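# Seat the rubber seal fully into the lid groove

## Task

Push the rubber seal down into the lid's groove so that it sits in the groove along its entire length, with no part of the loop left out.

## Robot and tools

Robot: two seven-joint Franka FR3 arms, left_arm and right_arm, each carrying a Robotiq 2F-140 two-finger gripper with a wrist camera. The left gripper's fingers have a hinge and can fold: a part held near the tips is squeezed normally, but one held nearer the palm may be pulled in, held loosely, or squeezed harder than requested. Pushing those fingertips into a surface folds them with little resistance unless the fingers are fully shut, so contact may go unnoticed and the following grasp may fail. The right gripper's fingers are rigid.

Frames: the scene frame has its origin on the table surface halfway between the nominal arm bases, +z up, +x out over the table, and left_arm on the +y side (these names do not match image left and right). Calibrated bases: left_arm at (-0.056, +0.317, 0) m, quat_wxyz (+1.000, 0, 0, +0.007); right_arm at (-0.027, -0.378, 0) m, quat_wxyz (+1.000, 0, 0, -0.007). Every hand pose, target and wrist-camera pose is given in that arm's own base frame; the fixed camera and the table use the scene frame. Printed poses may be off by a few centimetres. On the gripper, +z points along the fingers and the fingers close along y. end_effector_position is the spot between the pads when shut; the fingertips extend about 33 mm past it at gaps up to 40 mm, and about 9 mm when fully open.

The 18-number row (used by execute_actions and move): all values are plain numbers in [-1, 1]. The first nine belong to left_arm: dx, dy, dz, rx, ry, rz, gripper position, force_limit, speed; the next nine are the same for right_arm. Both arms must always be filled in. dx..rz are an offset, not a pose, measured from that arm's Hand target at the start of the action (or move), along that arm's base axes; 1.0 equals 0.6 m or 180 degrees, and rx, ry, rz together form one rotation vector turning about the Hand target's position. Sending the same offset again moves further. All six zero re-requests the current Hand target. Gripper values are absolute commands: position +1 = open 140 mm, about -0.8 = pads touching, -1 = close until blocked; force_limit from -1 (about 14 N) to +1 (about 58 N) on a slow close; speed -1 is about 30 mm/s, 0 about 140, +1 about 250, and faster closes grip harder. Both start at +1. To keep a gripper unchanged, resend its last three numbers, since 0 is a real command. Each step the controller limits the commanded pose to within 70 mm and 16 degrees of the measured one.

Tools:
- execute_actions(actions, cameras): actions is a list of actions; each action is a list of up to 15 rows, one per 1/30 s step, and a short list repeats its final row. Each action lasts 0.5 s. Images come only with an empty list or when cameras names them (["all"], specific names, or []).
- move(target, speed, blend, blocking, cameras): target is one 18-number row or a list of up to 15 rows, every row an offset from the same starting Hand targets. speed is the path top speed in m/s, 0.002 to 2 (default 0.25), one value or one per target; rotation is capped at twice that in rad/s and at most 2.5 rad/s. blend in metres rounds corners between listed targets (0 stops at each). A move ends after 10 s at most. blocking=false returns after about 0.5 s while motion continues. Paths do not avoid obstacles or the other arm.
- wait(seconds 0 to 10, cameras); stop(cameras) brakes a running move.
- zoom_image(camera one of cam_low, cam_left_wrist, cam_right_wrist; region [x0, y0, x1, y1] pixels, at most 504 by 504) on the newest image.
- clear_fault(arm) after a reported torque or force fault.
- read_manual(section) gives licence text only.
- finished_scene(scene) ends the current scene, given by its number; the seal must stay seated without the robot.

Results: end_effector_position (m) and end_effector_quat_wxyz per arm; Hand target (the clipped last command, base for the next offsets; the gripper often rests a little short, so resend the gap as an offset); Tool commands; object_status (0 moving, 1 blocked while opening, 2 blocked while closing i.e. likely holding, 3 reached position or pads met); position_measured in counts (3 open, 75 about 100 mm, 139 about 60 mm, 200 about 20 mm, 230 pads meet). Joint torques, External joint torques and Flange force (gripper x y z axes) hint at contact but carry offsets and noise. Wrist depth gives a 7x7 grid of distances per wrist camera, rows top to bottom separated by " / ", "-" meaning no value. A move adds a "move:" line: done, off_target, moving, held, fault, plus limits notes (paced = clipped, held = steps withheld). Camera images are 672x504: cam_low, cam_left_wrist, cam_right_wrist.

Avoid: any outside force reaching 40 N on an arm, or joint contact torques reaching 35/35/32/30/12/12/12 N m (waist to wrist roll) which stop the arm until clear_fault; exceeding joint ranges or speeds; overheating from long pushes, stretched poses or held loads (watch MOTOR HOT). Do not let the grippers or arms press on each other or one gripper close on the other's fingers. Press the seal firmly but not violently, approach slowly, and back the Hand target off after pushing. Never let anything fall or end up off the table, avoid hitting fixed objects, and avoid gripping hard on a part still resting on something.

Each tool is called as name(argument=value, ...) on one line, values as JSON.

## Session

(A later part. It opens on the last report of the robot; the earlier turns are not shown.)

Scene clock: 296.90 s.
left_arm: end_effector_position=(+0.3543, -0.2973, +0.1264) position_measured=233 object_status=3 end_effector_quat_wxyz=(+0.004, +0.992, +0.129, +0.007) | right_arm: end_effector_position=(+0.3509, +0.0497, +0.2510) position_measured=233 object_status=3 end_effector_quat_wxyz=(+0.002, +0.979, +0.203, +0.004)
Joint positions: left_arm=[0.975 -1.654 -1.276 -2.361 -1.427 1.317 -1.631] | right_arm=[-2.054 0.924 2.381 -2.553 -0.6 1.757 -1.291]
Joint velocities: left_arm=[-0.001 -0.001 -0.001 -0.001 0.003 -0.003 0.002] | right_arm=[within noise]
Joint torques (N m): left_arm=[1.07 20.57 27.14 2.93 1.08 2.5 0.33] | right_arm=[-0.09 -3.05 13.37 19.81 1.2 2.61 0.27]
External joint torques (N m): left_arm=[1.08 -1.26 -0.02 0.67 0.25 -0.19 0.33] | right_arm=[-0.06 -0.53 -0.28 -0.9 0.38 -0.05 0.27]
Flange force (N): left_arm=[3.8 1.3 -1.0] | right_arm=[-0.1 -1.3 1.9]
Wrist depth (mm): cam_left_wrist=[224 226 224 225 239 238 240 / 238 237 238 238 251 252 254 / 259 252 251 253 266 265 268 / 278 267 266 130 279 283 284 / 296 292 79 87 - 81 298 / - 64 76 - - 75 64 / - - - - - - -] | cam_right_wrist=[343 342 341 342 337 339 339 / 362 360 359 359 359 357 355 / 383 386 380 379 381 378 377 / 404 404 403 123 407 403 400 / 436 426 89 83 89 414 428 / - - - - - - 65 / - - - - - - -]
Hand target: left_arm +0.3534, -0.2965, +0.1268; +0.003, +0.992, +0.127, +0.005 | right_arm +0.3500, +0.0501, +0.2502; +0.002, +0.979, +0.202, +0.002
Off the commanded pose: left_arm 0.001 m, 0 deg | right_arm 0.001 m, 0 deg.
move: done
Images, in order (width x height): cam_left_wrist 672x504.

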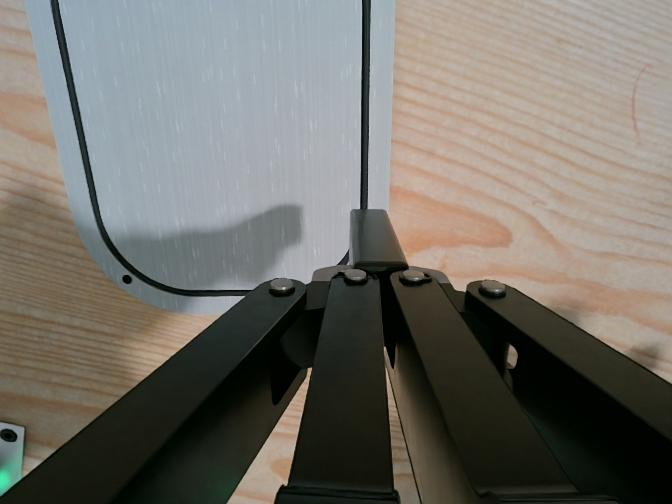

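zoom_image(camera="cam_left_wrist", region=[330, 0, 400, 100])

zoom_image(camera="cam_left_wrist", region=[330, 100, 400, 210])

zoom_image(camera="cam_left_wrist", region=[40, 0, 180, 170])

zoom_image(camera="cam_left_wrist", region=[70, 150, 270, 310])

Scaled by 5.040 from the camera's 672x504 image, which has a finer 960x720 frame.

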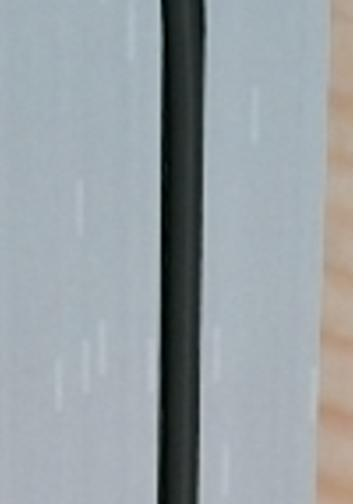

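Scaled by 4.582 from the camera's 672x504 image, which has a finer 960x720 frame.

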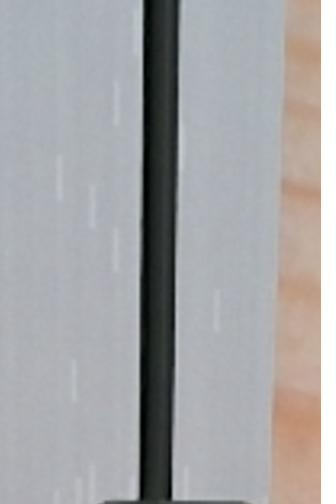

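Scaled by 2.965 from the camera's 672x504 image, which has a finer 960x720 frame.

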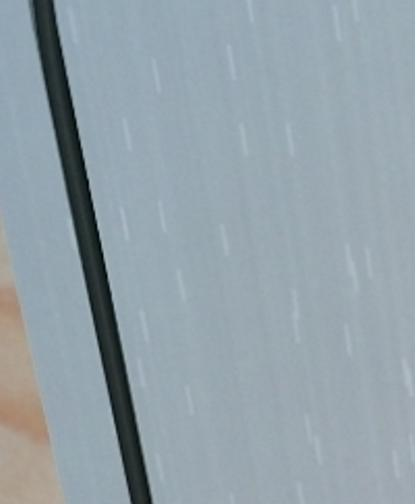

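Scaled by 2.520 from the camera's 672x504 image, which has a finer 960x720 frame.

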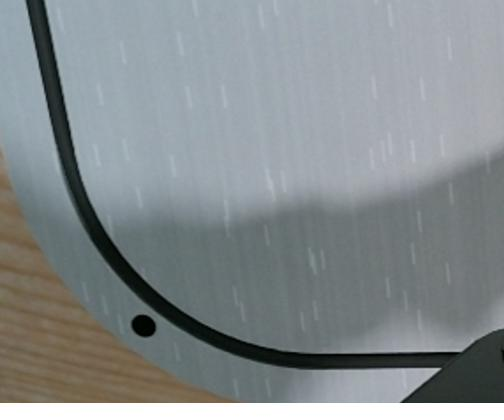

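move(target=[[-0.1557,0.2275,0.0,0,0,-0.52,-1,-1,0,0,0,0,0,0,0,-1,-1,0]], speed=0.35, cameras=["cam_left_wrist"])

zoom_image(camera="cam_left_wrist", region=[240, 0, 460, 180])

Scene clock: 301.37 s.
left_arm: end_effector_position=(+0.2600, -0.1611, +0.1266) position_measured=233 object_status=3 end_effector_quat_wxyz=(+0.006, +0.774, -0.633, +0.001) | right_arm: end_effector_position=(+0.3509, +0.0497, +0.2510) position_measured=233 object_status=3 end_effector_quat_wxyz=(+0.002, +0.979, +0.203, +0.004)
Joint positions: left_arm=[0.618 -1.442 -1.141 -2.825 -1.133 1.554 0.13] | right_arm=[-2.054 0.924 2.381 -2.553 -0.6 1.757 -1.291]
Joint velocities: left_arm=[-0.001 0.002 0 0.001 -0.001 0 0.006] | right_arm=[within noise]
Joint torques (N m): left_arm=[0.67 11.1 18.13 10.23 0.87 2.88 0.37] | right_arm=[-0.05 -3.09 13.41 19.85 1.21 2.61 0.27]
External joint torques (N m): left_arm=[0.67 -1.28 0 -0.13 0.14 0.34 0.37] | right_arm=[-0.07 -0.53 -0.27 -0.85 0.38 -0.05 0.27]
Flange force (N): left_arm=[-1.6 -1.0 -0.3] | right_arm=[0.0 -1.2 1.8]
Wrist depth (mm): cam_left_wrist=[228 228 226 225 237 236 235 / 239 239 239 237 247 249 247 / 254 261 253 249 261 261 259 / 278 278 278 131 275 275 274 / 295 293 79 87 - 81 288 / - 64 76 - - 75 64 / - - - - - - -] | cam_right_wrist=[339 341 339 342 340 337 339 / 360 361 360 363 358 356 357 / 384 383 384 381 379 377 379 / 408 404 399 122 407 401 401 / 433 427 89 83 89 420 429 / - - - - - - 65 / - - - - - - -]
Hand target: left_arm +0.2599, -0.1600, +0.1268; +0.006, +0.772, -0.636, +0.001 | right_arm +0.3500, +0.0501, +0.2502; +0.002, +0.979, +0.202, +0.002
Off the commanded pose: left_arm 0.001 m, 0 deg | right_arm 0.001 m, 0 deg.
move: done; limits=paced
Images, in order (width x height): cam_left_wrist 672x504.

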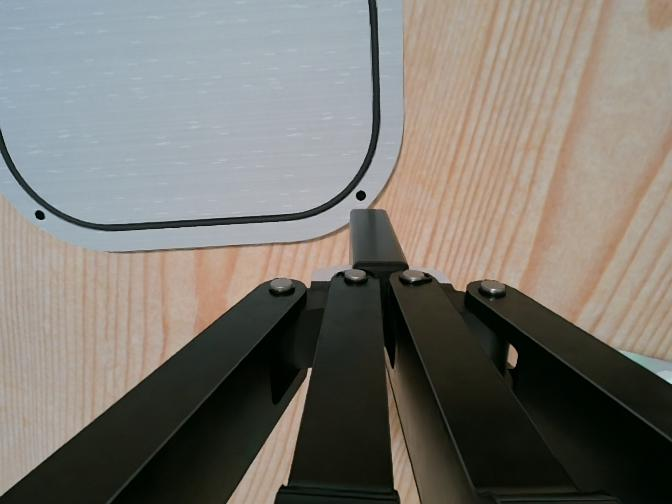

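Scaled by 2.291 from the camera's 672x504 image, which has a finer 960x720 frame.

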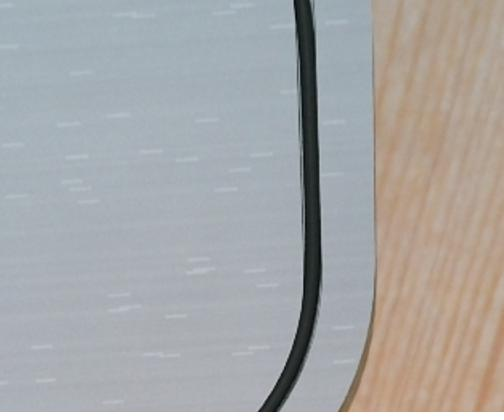

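zoom_image(camera="cam_left_wrist", region=[330, 60, 400, 200])

zoom_image(camera="cam_left_wrist", region=[350, 0, 400, 80])

zoom_image(camera="cam_left_wrist", region=[0, 120, 120, 240])

Scaled by 3.600 from the camera's 672x504 image, which has a finer 960x720 frame.

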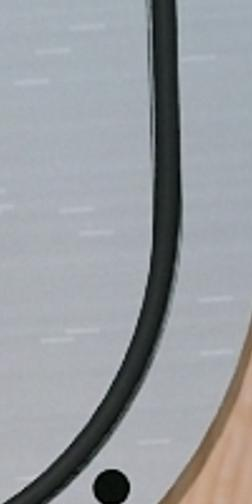

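Scaled by 6.300 from the camera's 672x504 image, which has a finer 960x720 frame.

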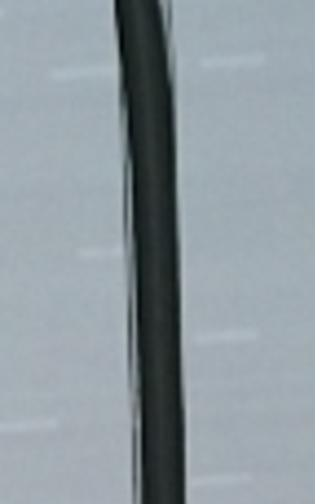

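Scaled by 4.200 from the camera's 672x504 image, which has a finer 960x720 frame.

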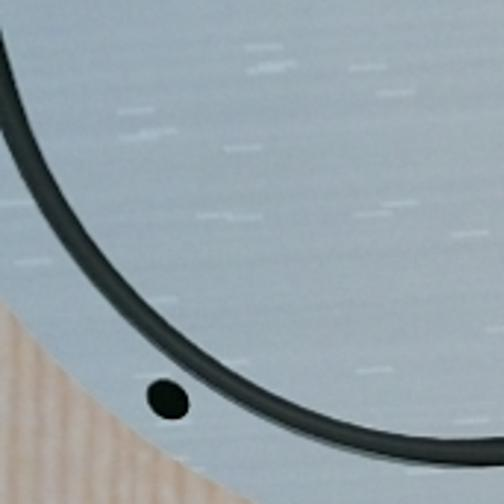

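move(target=[[0.019,-0.098,-0.04,0,0,0,-1,-1,0,0,0,0,0,0,0,-1,-1,0]], speed=0.2, cameras=["cam_left_wrist"])

zoom_image(camera="cam_left_wrist", region=[240, 0, 400, 210])

zoom_image(camera="cam_left_wrist", region=[320, 40, 390, 110])

Scene clock: 303.93 s.
left_arm: end_effector_position=(+0.2699, -0.2183, +0.1028) position_measured=233 object_status=3 end_effector_quat_wxyz=(+0.007, +0.769, -0.640, -0.001) | right_arm: end_effector_position=(+0.3509, +0.0497, +0.2510) position_measured=233 object_status=3 end_effector_quat_wxyz=(+0.002, +0.979, +0.203, +0.004)
Joint positions: left_arm=[0.626 -1.433 -1.278 -2.724 -1.255 1.569 0.044] | right_arm=[-2.054 0.924 2.381 -2.553 -0.6 1.757 -1.291]
Joint velocities: left_arm=[0.001 0.001 -0.001 0 -0.001 0.001 -0.004] | right_arm=[within noise]
Joint torques (N m): left_arm=[1.13 11.7 20.38 8.3 0.29 2.8 -0.19] | right_arm=[-0.07 -3.04 13.39 19.78 1.19 2.63 0.27]
External joint torques (N m): left_arm=[1.09 -2.18 -0.79 0.65 -0.45 0.23 -0.19] | right_arm=[-0.03 -0.49 -0.24 -0.93 0.37 -0.03 0.27]
Flange force (N): left_arm=[2.6 -3.2 3.0] | right_arm=[-0.2 -1.4 1.9]
Wrist depth (mm): cam_left_wrist=[206 208 205 207 216 215 214 / 216 216 216 216 227 226 226 / 228 230 228 227 238 238 238 / 241 242 243 117 250 254 252 / 257 254 79 87 - 81 264 / - 64 76 - - 75 64 / - - - - - - -] | cam_right_wrist=[341 342 341 341 342 338 338 / 360 362 360 362 358 358 359 / 381 381 385 378 377 383 380 / 404 403 404 122 402 406 396 / 432 430 89 83 89 418 428 / - - - - - - 65 / - - - - - - -]
Hand target: left_arm +0.2713, -0.2188, +0.1028; +0.006, +0.772, -0.636, +0.001 | right_arm +0.3500, +0.0501, +0.2502; +0.002, +0.979, +0.202, +0.002
Off the commanded pose: left_arm 0.002 m, 1 deg | right_arm 0.001 m, 0 deg.
move: done
Images, in order (width x height): cam_left_wrist 672x504.

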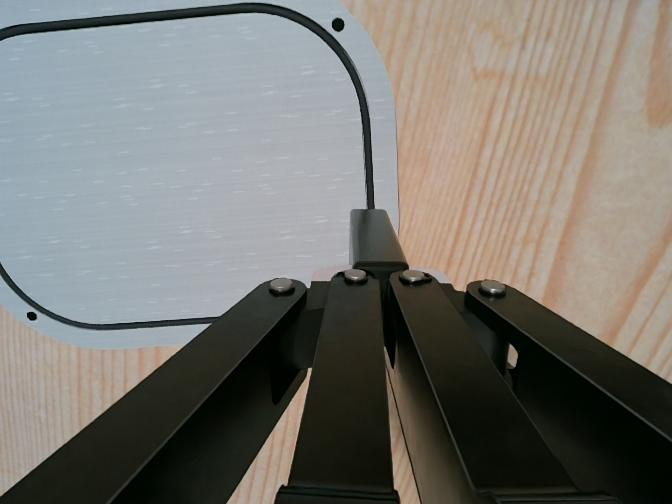

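Scaled by 2.400 from the camera's 672x504 image, which has a finer 960x720 frame.

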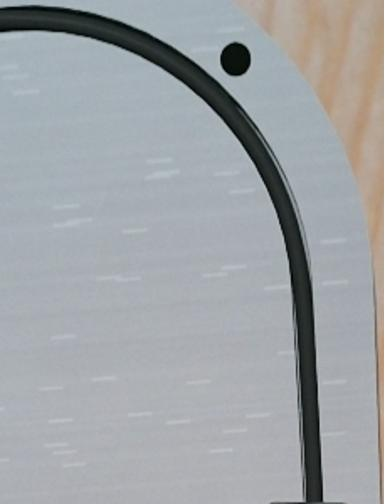

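Scaled by 7.200 from the camera's 672x504 image, which has a finer 960x720 frame.

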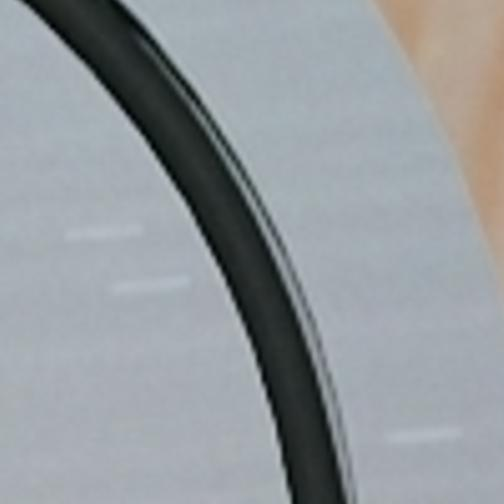

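move(target=[[0.1765,-0.117,-0.06,0,0,0.522,-1,-1,0,0,0,0,0,0,0,-1,-1,0],[0.1765,-0.117,-0.0797,0,0,0.522,-1,-1,0,0,0,0,0,0,0,-1,-1,0],[0.1765,-0.117,-0.0997,0,0,0.522,-1,-1,0,0,0,0,0,0,0,-1,-1,0],[0.1765,-0.117,-0.111,0,0,0.522,-1,-1,0,0,0,0,0,0,0,-1,-1,0]], speed=[0.35,0.1,0.06,0.025], blend=[0.002,0.001,0.001,0])

move(target=[[0,0,0.02,0,0,0,-1,-1,0,0,0,0,0,0,0,-1,-1,0]], speed=0.08, cameras=["cam_left_wrist"])

zoom_image(camera="cam_left_wrist", region=[260, 0, 500, 280])

Scene clock: 308.63 s.
left_arm: end_effector_position=(+0.3764, -0.2878, +0.0397) position_measured=233 object_status=3 end_effector_quat_wxyz=(+0.003, +0.992, +0.127, +0.003) | right_arm: end_effector_position=(+0.3509, +0.0497, +0.2510) position_measured=233 object_status=3 end_effector_quat_wxyz=(+0.002, +0.979, +0.203, +0.004)
Joint positions: left_arm=[0.992 -1.565 -1.512 -2.371 -1.531 1.539 -1.603] | right_arm=[-2.054 0.924 2.381 -2.553 -0.6 1.757 -1.291]
Joint velocities: left_arm=[0 0.001 -0.001 0 0 -0.001 -0.005] | right_arm=[within noise]
Joint torques (N m): left_arm=[0.79 18.01 23.52 2 -0.78 3.6 -0.23] | right_arm=[-0.13 -3.1 13.4 19.8 1.19 2.64 0.24]
External joint torques (N m): left_arm=[0.72 -3.03 -4.77 1.12 -1.66 0.92 -0.23] | right_arm=[-0.16 -0.59 -0.3 -0.86 0.36 -0.02 0.24]
Flange force (N): left_arm=[4.3 4.2 16.9] | right_arm=[0.1 -1.1 2.0]
Wrist depth (mm): cam_left_wrist=[149 149 149 148 157 160 161 / 157 157 157 158 161 170 170 / 165 167 166 164 177 179 180 / 178 177 177 147 188 191 191 / 188 185 79 87 - 82 201 / - 64 76 - - 75 64 / - - - - - - -] | cam_right_wrist=[341 341 341 339 341 339 339 / 360 361 362 358 363 357 356 / 384 385 383 384 381 377 377 / 407 406 404 122 400 398 404 / 431 429 89 83 89 415 429 / - - - - - - 65 / - - - - - - -]
Hand target: left_arm +0.3772, -0.2890, +0.0362; +0.003, +0.991, +0.130, +0.005 | right_arm +0.3500, +0.0501, +0.2502; +0.002, +0.979, +0.202, +0.002
Off the commanded pose: left_arm 0.004 m, 0 deg | right_arm 0.001 m, 0 deg.
move: off_target (left_arm)

Scene clock: 309.43 s.
left_arm: end_effector_position=(+0.3783, -0.2893, +0.0478) position_measured=233 object_status=3 end_effector_quat_wxyz=(+0.004, +0.992, +0.127, +0.006) | right_arm: end_effector_position=(+0.3509, +0.0497, +0.2510) position_measured=233 object_status=3 end_effector_quat_wxyz=(+0.002, +0.979, +0.203, +0.004)
Joint positions: left_arm=[0.992 -1.565 -1.494 -2.368 -1.521 1.533 -1.606] | right_arm=[-2.054 0.924 2.381 -2.553 -0.6 1.757 -1.291]
Joint velocities: left_arm=[0 0 0.001 0.001 0.005 -0.004 -0.002] | right_arm=[within noise]
Joint torques (N m): left_arm=[0.75 19.46 28.48 1.82 1.06 2.52 -0.24] | right_arm=[-0.16 -3.05 13.36 19.8 1.19 2.63 0.25]
External joint torques (N m): left_arm=[0.72 -1.6 0.22 0.59 0.21 -0.17 -0.25] | right_arm=[-0.23 -0.42 -0.36 -0.84 0.36 -0.03 0.25]
Flange force (N): left_arm=[2.8 2.3 -0.4] | right_arm=[-0.5 -0.9 2.0]
Wrist depth (mm): cam_left_wrist=[- 158 156 157 167 169 169 / 164 166 163 165 178 178 178 / 173 174 173 175 186 188 189 / 183 184 183 147 195 198 200 / 198 194 79 87 - 82 211 / - 64 76 - - 75 64 / - - - - - - -] | cam_right_wrist=[341 343 342 343 339 340 339 / 360 363 360 360 357 357 357 / 383 379 382 382 377 377 377 / 406 410 405 122 404 403 401 / 432 426 89 83 89 418 425 / - - - - - - 65 / - - - - - - -]
Hand target: left_arm +0.3772, -0.2890, +0.0482; +0.003, +0.991, +0.130, +0.005 | right_arm +0.3500, +0.0501, +0.2502; +0.002, +0.979, +0.202, +0.002
Off the commanded pose: left_arm 0.001 m, 0 deg | right_arm 0.001 m, 0 deg.
move: done
Images, in order (width x height): cam_left_wrist 672x504.

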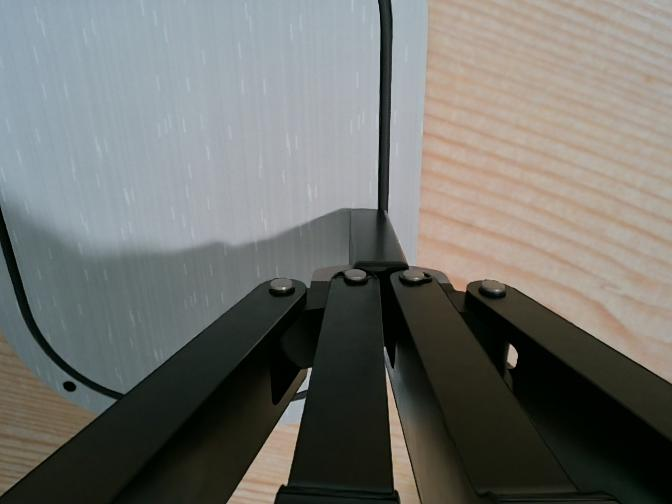

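Scaled by 1.800 from the camera's 672x504 image, which has a finer 960x720 frame.

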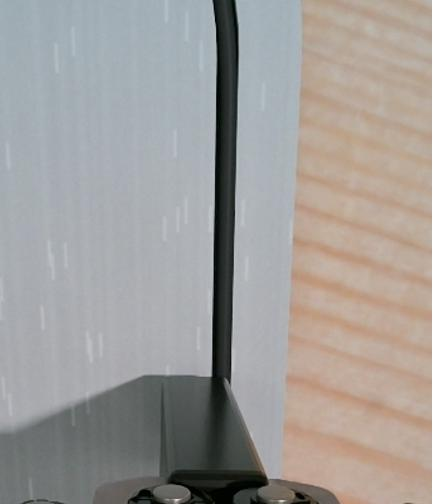

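move(target=[[0.0022,-0.008,0.003,0,0,0.01,-1,-1,0,0,0,0,0,0,0,-1,-1,0],[0.0022,-0.008,-0.0083,0,0,0.01,-1,-1,0,0,0,0,0,0,0,-1,-1,0],[0.0022,-0.008,-0.0203,0,0,0.01,-1,-1,0,0,0,0,0,0,0,-1,-1,0]], speed=[0.1,0.06,0.025], blend=[0.001,0.001,0])

move(target=[[0,0,0.023,0,0,0,-1,-1,0,0,0,0,0,0,0,-1,-1,0],[0.0387,0.01,0.023,0,0,0,-1,-1,0,0,0,0,0,0,0,-1,-1,0],[0.0387,0.01,0.012,0,0,0,-1,-1,0,0,0,0,0,0,0,-1,-1,0],[0.0387,0.01,0,0,0,0,-1,-1,0,0,0,0,0,0,0,-1,-1,0]], speed=[0.08,0.1,0.06,0.025], blend=[0.001,0.001,0.001,0])

move(target=[[0,0,0.023,0,0,0,-1,-1,0,0,0,0,0,0,0,-1,-1,0],[0.0387,0.01,0.023,0,0,0,-1,-1,0,0,0,0,0,0,0,-1,-1,0],[0.0387,0.01,0.012,0,0,0,-1,-1,0,0,0,0,0,0,0,-1,-1,0],[0.0387,0.01,0,0,0,0,-1,-1,0,0,0,0,0,0,0,-1,-1,0]], speed=[0.08,0.1,0.06,0.025], blend=[0.001,0.001,0.001,0])

move(target=[[0,0,0.02,0,0,0,-1,-1,0,0,0,0,0,0,0,-1,-1,0]], speed=0.08, cameras=["cam_left_wrist"])

zoom_image(camera="cam_left_wrist", region=[260, 0, 500, 280])

Scene clock: 311.07 s.
left_arm: end_effector_position=(+0.3776, -0.2938, +0.0400) position_measured=233 object_status=3 end_effector_quat_wxyz=(+0.004, +0.990, +0.141, +0.004) | right_arm: end_effector_position=(+0.3509, +0.0497, +0.2510) position_measured=233 object_status=3 end_effector_quat_wxyz=(+0.002, +0.979, +0.203, +0.004)
Joint positions: left_arm=[0.994 -1.567 -1.511 -2.357 -1.533 1.538 -1.644] | right_arm=[-2.054 0.924 2.381 -2.553 -0.6 1.757 -1.291]
Joint velocities: left_arm=[-0.001 0 -0.001 -0.001 0 0.003 -0.007] | right_arm=[within noise]
Joint torques (N m): left_arm=[1.46 17.93 23.14 1.73 -0.57 3.5 -0.2] | right_arm=[-0.04 -3 13.41 19.79 1.19 2.64 0.24]
External joint torques (N m): left_arm=[1.44 -3.4 -5.29 0.85 -1.44 0.83 -0.2] | right_arm=[-0.03 -0.46 -0.26 -0.94 0.37 -0.03 0.24]
Flange force (N): left_arm=[5.9 4.2 17.6] | right_arm=[-0.3 -1.3 2.0]
Wrist depth (mm): cam_left_wrist=[148 149 150 149 159 161 161 / 157 157 157 158 170 170 170 / 165 166 167 167 180 181 180 / - 177 177 148 188 191 192 / 187 186 79 87 - 81 202 / - 64 76 - - 75 64 / - - - - - - -] | cam_right_wrist=[339 342 339 341 342 336 339 / 362 360 360 362 360 354 358 / 383 383 378 380 379 377 379 / 408 404 406 122 403 402 399 / 433 430 89 83 89 419 426 / - - - - - - 65 / - - - - - - -]
Hand target: left_arm +0.3786, -0.2938, +0.0360; +0.003, +0.989, +0.146, +0.005 | right_arm +0.3500, +0.0501, +0.2502; +0.002, +0.979, +0.202, +0.002
Off the commanded pose: left_arm 0.004 m, 1 deg | right_arm 0.001 m, 0 deg.
move: off_target (left_arm)

Scene clock: 312.20 s.
left_arm: end_effector_position=(+0.4005, -0.2874, +0.0400) position_measured=233 object_status=3 end_effector_quat_wxyz=(+0.003, +0.989, +0.149, +0.003) | right_arm: end_effector_position=(+0.3509, +0.0497, +0.2510) position_measured=233 object_status=3 end_effector_quat_wxyz=(+0.002, +0.979, +0.203, +0.004)
Joint positions: left_arm=[1.07 -1.563 -1.514 -2.309 -1.533 1.54 -1.634] | right_arm=[-2.054 0.924 2.381 -2.553 -0.6 1.757 -1.291]
Joint velocities: left_arm=[0 0.001 0 -0.001 -0.005 0.006 0.004] | right_arm=[within noise]
Joint torques (N m): left_arm=[1.29 19.06 24.17 1.95 -0.66 3.54 0.32] | right_arm=[-0.09 -3.07 13.31 19.76 1.19 2.63 0.24]
External joint torques (N m): left_arm=[1.33 -3.26 -4.94 1.08 -1.53 0.86 0.32] | right_arm=[-0.07 -0.56 -0.34 -1 0.37 -0.05 0.24]
Flange force (N): left_arm=[6.7 3.6 16.6] | right_arm=[-0.1 -1.2 2.2]
Wrist depth (mm): cam_left_wrist=[149 149 149 149 157 160 161 / 158 158 157 158 168 170 170 / 166 167 167 167 180 179 180 / 178 176 177 147 188 192 191 / 188 186 79 87 - 81 201 / - 64 76 - - 75 64 / - - - - - - -] | cam_right_wrist=[343 342 339 340 338 338 335 / 362 365 360 359 357 357 356 / 384 383 376 378 378 377 379 / 409 409 407 122 404 401 404 / 435 429 89 83 89 411 429 / - - - - - - 65 / - - - - - - -]
Hand target: left_arm +0.4018, -0.2878, +0.0360; +0.003, +0.989, +0.146, +0.005 | right_arm +0.3500, +0.0501, +0.2502; +0.002, +0.979, +0.202, +0.002
Off the commanded pose: left_arm 0.004 m, 0 deg | right_arm 0.001 m, 0 deg.
move: off_target (left_arm)

Scene clock: 313.33 s.
left_arm: end_effector_position=(+0.4232, -0.2814, +0.0400) position_measured=233 object_status=3 end_effector_quat_wxyz=(+0.003, +0.989, +0.150, +0.003) | right_arm: end_effector_position=(+0.3509, +0.0497, +0.2510) position_measured=233 object_status=3 end_effector_quat_wxyz=(+0.002, +0.979, +0.203, +0.004)
Joint positions: left_arm=[1.145 -1.558 -1.517 -2.257 -1.533 1.541 -1.611] | right_arm=[-2.054 0.924 2.381 -2.553 -0.6 1.757 -1.291]
Joint velocities: left_arm=[0.001 -0.001 -0.001 0 0.001 0 0.007] | right_arm=[within noise]
Joint torques (N m): left_arm=[1.8 19.87 24.73 1.91 -0.85 3.9 0.25] | right_arm=[-0.08 -3.06 13.39 19.78 1.19 2.64 0.25]
External joint torques (N m): left_arm=[1.9 -3.57 -4.98 0.96 -1.71 1.23 0.25] | right_arm=[-0.03 -0.55 -0.27 -0.98 0.37 -0.03 0.25]
Flange force (N): left_arm=[8.3 3.7 17.2] | right_arm=[-0.1 -1.4 2.1]
Wrist depth (mm): cam_left_wrist=[149 149 150 149 159 161 161 / 157 158 158 158 169 170 170 / 166 166 167 166 180 180 181 / 178 177 177 121 188 191 191 / 185 186 79 87 - 82 202 / - 64 75 - - 75 64 / - - - - - - -] | cam_right_wrist=[343 339 342 341 338 340 335 / 361 360 362 360 358 357 356 / 384 381 384 382 377 377 378 / 405 405 404 122 401 402 401 / 433 431 89 83 89 418 427 / - - - - - - 65 / - - - - - - -]
Hand target: left_arm +0.4250, -0.2818, +0.0360; +0.003, +0.989, +0.146, +0.005 | right_arm +0.3500, +0.0501, +0.2502; +0.002, +0.979, +0.202, +0.002
Off the commanded pose: left_arm 0.004 m, 1 deg | right_arm 0.001 m, 0 deg.
move: off_target (left_arm)

Scene clock: 314.10 s.
left_arm: end_effector_position=(+0.4258, -0.2825, +0.0475) position_measured=233 object_status=3 end_effector_quat_wxyz=(+0.004, +0.989, +0.148, +0.006) | right_arm: end_effector_position=(+0.3509, +0.0497, +0.2510) position_measured=233 object_status=3 end_effector_quat_wxyz=(+0.002, +0.979, +0.203, +0.004)
Joint positions: left_arm=[1.145 -1.557 -1.501 -2.254 -1.526 1.537 -1.61] | right_arm=[-2.054 0.924 2.381 -2.553 -0.6 1.757 -1.291]
Joint velocities: left_arm=[0.002 -0.002 0 -0.001 0.003 -0.006 0.001] | right_arm=[within noise]
Joint torques (N m): left_arm=[1.17 21.86 29.93 1.73 1.08 2.43 0.35] | right_arm=[-0.09 -3.03 13.41 19.83 1.2 2.65 0.3]
External joint torques (N m): left_arm=[1.2 -1.58 0.26 0.59 0.23 -0.26 0.35] | right_arm=[-0.05 -0.48 -0.29 -0.94 0.38 -0.03 0.3]
Flange force (N): left_arm=[5.0 1.5 -0.4] | right_arm=[-0.2 -1.4 2.0]
Wrist depth (mm): cam_left_wrist=[154 158 - 158 169 168 169 / 164 164 163 165 175 178 177 / 174 175 175 174 186 187 189 / 185 184 185 147 197 199 200 / 196 194 79 87 - 81 210 / - 64 76 - - 75 64 / - - - - - - -] | cam_right_wrist=[343 343 339 340 340 336 335 / 359 360 360 359 356 359 354 / 386 381 379 379 376 379 376 / 410 406 410 122 405 401 403 / 431 429 89 83 90 416 426 / - - - - - - 65 / - - - - - - -]
Hand target: left_arm +0.4250, -0.2818, +0.0480; +0.003, +0.989, +0.146, +0.005 | right_arm +0.3500, +0.0501, +0.2502; +0.002, +0.979, +0.202, +0.002
Off the commanded pose: left_arm 0.001 m, 0 deg | right_arm 0.001 m, 0 deg.
move: done
Images, in order (width x height): cam_left_wrist 672x504.

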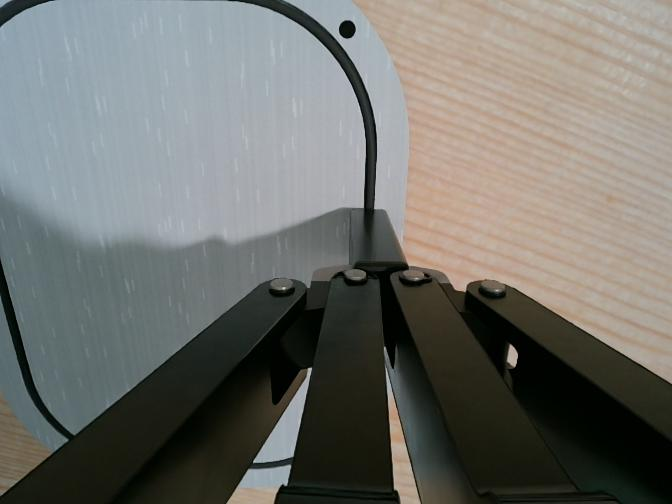

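Scaled by 1.800 from the camera's 672x504 image, which has a finer 960x720 frame.

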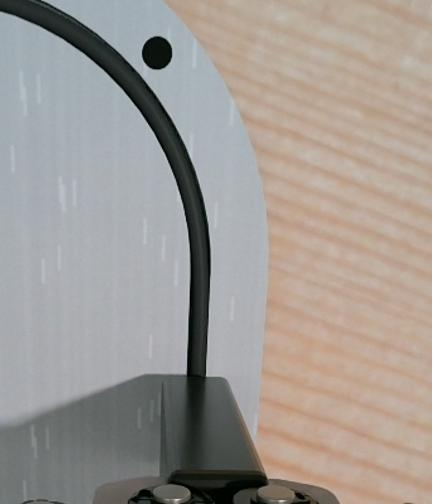

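move(target=[[0,0,0.14,0,0,0,-1,-1,0,0,0,0,0,0,0,-1,-1,0]], speed=0.2, cameras=["cam_left_wrist","cam_right_wrist","cam_low"])

Scene clock: 315.47 s.
left_arm: end_effector_position=(+0.4259, -0.2827, +0.1316) position_measured=233 object_status=3 end_effector_quat_wxyz=(+0.004, +0.989, +0.145, +0.007) | right_arm: end_effector_position=(+0.3509, +0.0497, +0.2510) position_measured=233 object_status=3 end_effector_quat_wxyz=(+0.002, +0.979, +0.203, +0.004)
Joint positions: left_arm=[1.165 -1.487 -1.334 -2.206 -1.371 1.444 -1.61] | right_arm=[-2.054 0.924 2.381 -2.553 -0.6 1.757 -1.291]
Joint velocities: left_arm=[0.001 0 -0.001 0.001 0.002 -0.004 0.001] | right_arm=[within noise]
Joint torques (N m): left_arm=[1.11 22.34 29.31 4.87 1.12 2.52 0.09] | right_arm=[-0.11 -3.05 13.38 19.79 1.19 2.62 0.2]
External joint torques (N m): left_arm=[0.97 -1.54 -0.02 0.63 0.26 -0.18 0.09] | right_arm=[-0.18 -0.49 -0.37 -0.91 0.36 -0.06 0.2]
Flange force (N): left_arm=[3.3 1.7 -0.2] | right_arm=[-0.3 -0.9 2.1]
Wrist depth (mm): cam_left_wrist=[237 230 231 236 243 244 244 / 249 242 243 243 255 256 257 / 267 256 257 258 270 270 272 / 284 271 272 130 283 287 288 / 302 286 79 87 - 82 303 / - 64 75 - - 75 64 / - - - - - - -] | cam_right_wrist=[344 342 339 340 339 335 341 / 359 361 360 359 357 357 356 / 382 385 379 382 378 379 377 / 407 406 400 122 407 400 400 / 437 426 89 83 89 415 426 / - - - - - - 65 / - - - - - - -]
Hand target: left_arm +0.4250, -0.2818, +0.1320; +0.003, +0.989, +0.146, +0.005 | right_arm +0.3500, +0.0501, +0.2502; +0.002, +0.979, +0.202, +0.002
Off the commanded pose: left_arm 0.001 m, 0 deg | right_arm 0.001 m, 0 deg.
move: done

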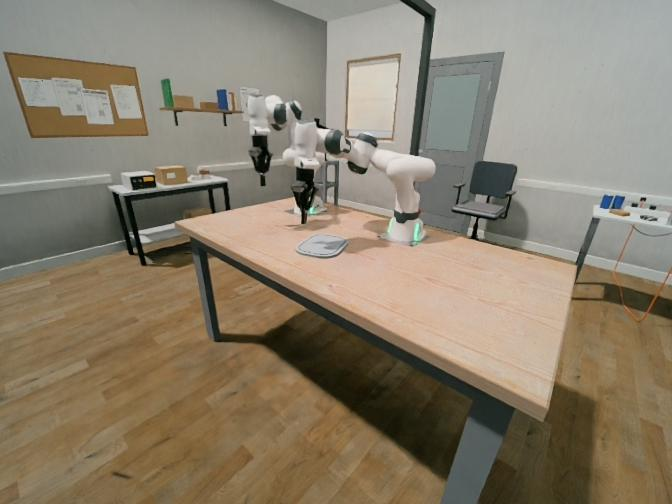

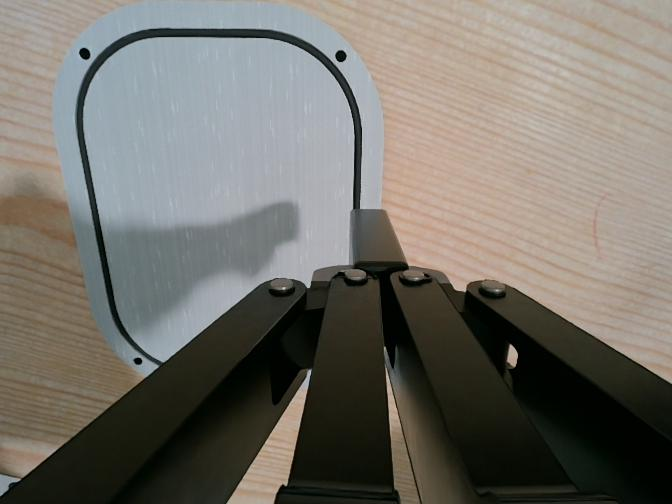

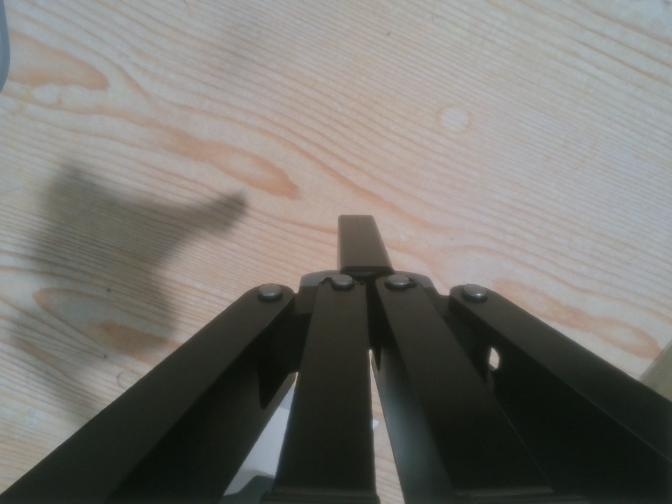

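zoom_image(camera="cam_left_wrist", region=[50, 0, 390, 220])

zoom_image(camera="cam_left_wrist", region=[60, 160, 220, 370])

Scaled by 1.482 from the camera's 672x504 image, which has a finer 960x720 frame.

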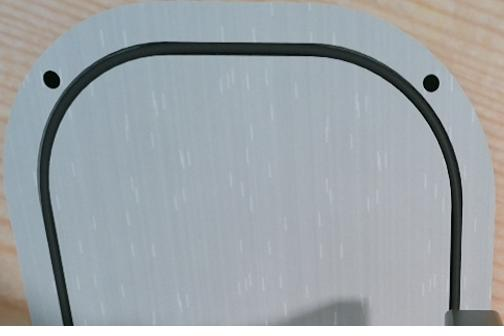

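Scaled by 2.400 from the camera's 672x504 image, which has a finer 960x720 frame.

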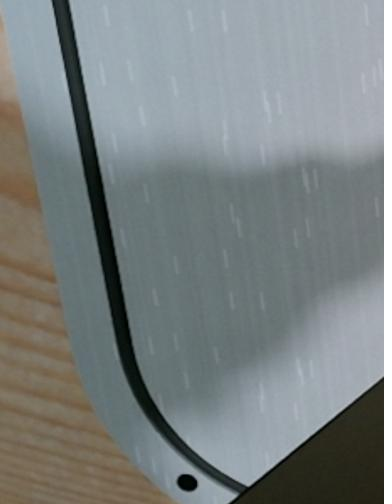

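zoom_image(camera="cam_left_wrist", region=[230, 10, 350, 90])

zoom_image(camera="cam_left_wrist", region=[60, 10, 180, 130])

Scaled by 4.200 from the camera's 672x504 image, which has a finer 960x720 frame.

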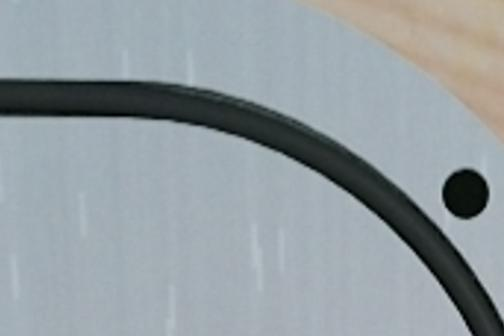

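Scaled by 4.200 from the camera's 672x504 image, which has a finer 960x720 frame.

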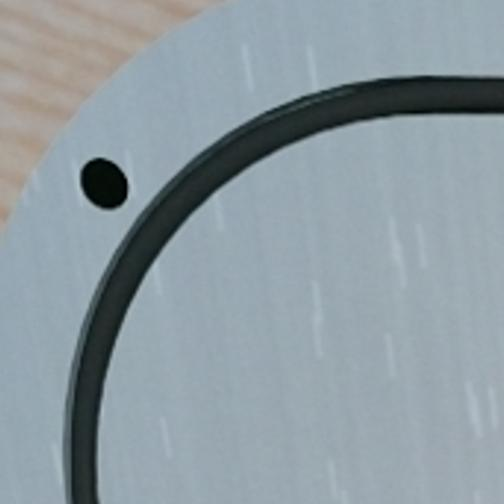

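finished_scene(scene=2)

The scene is finished: the task was done.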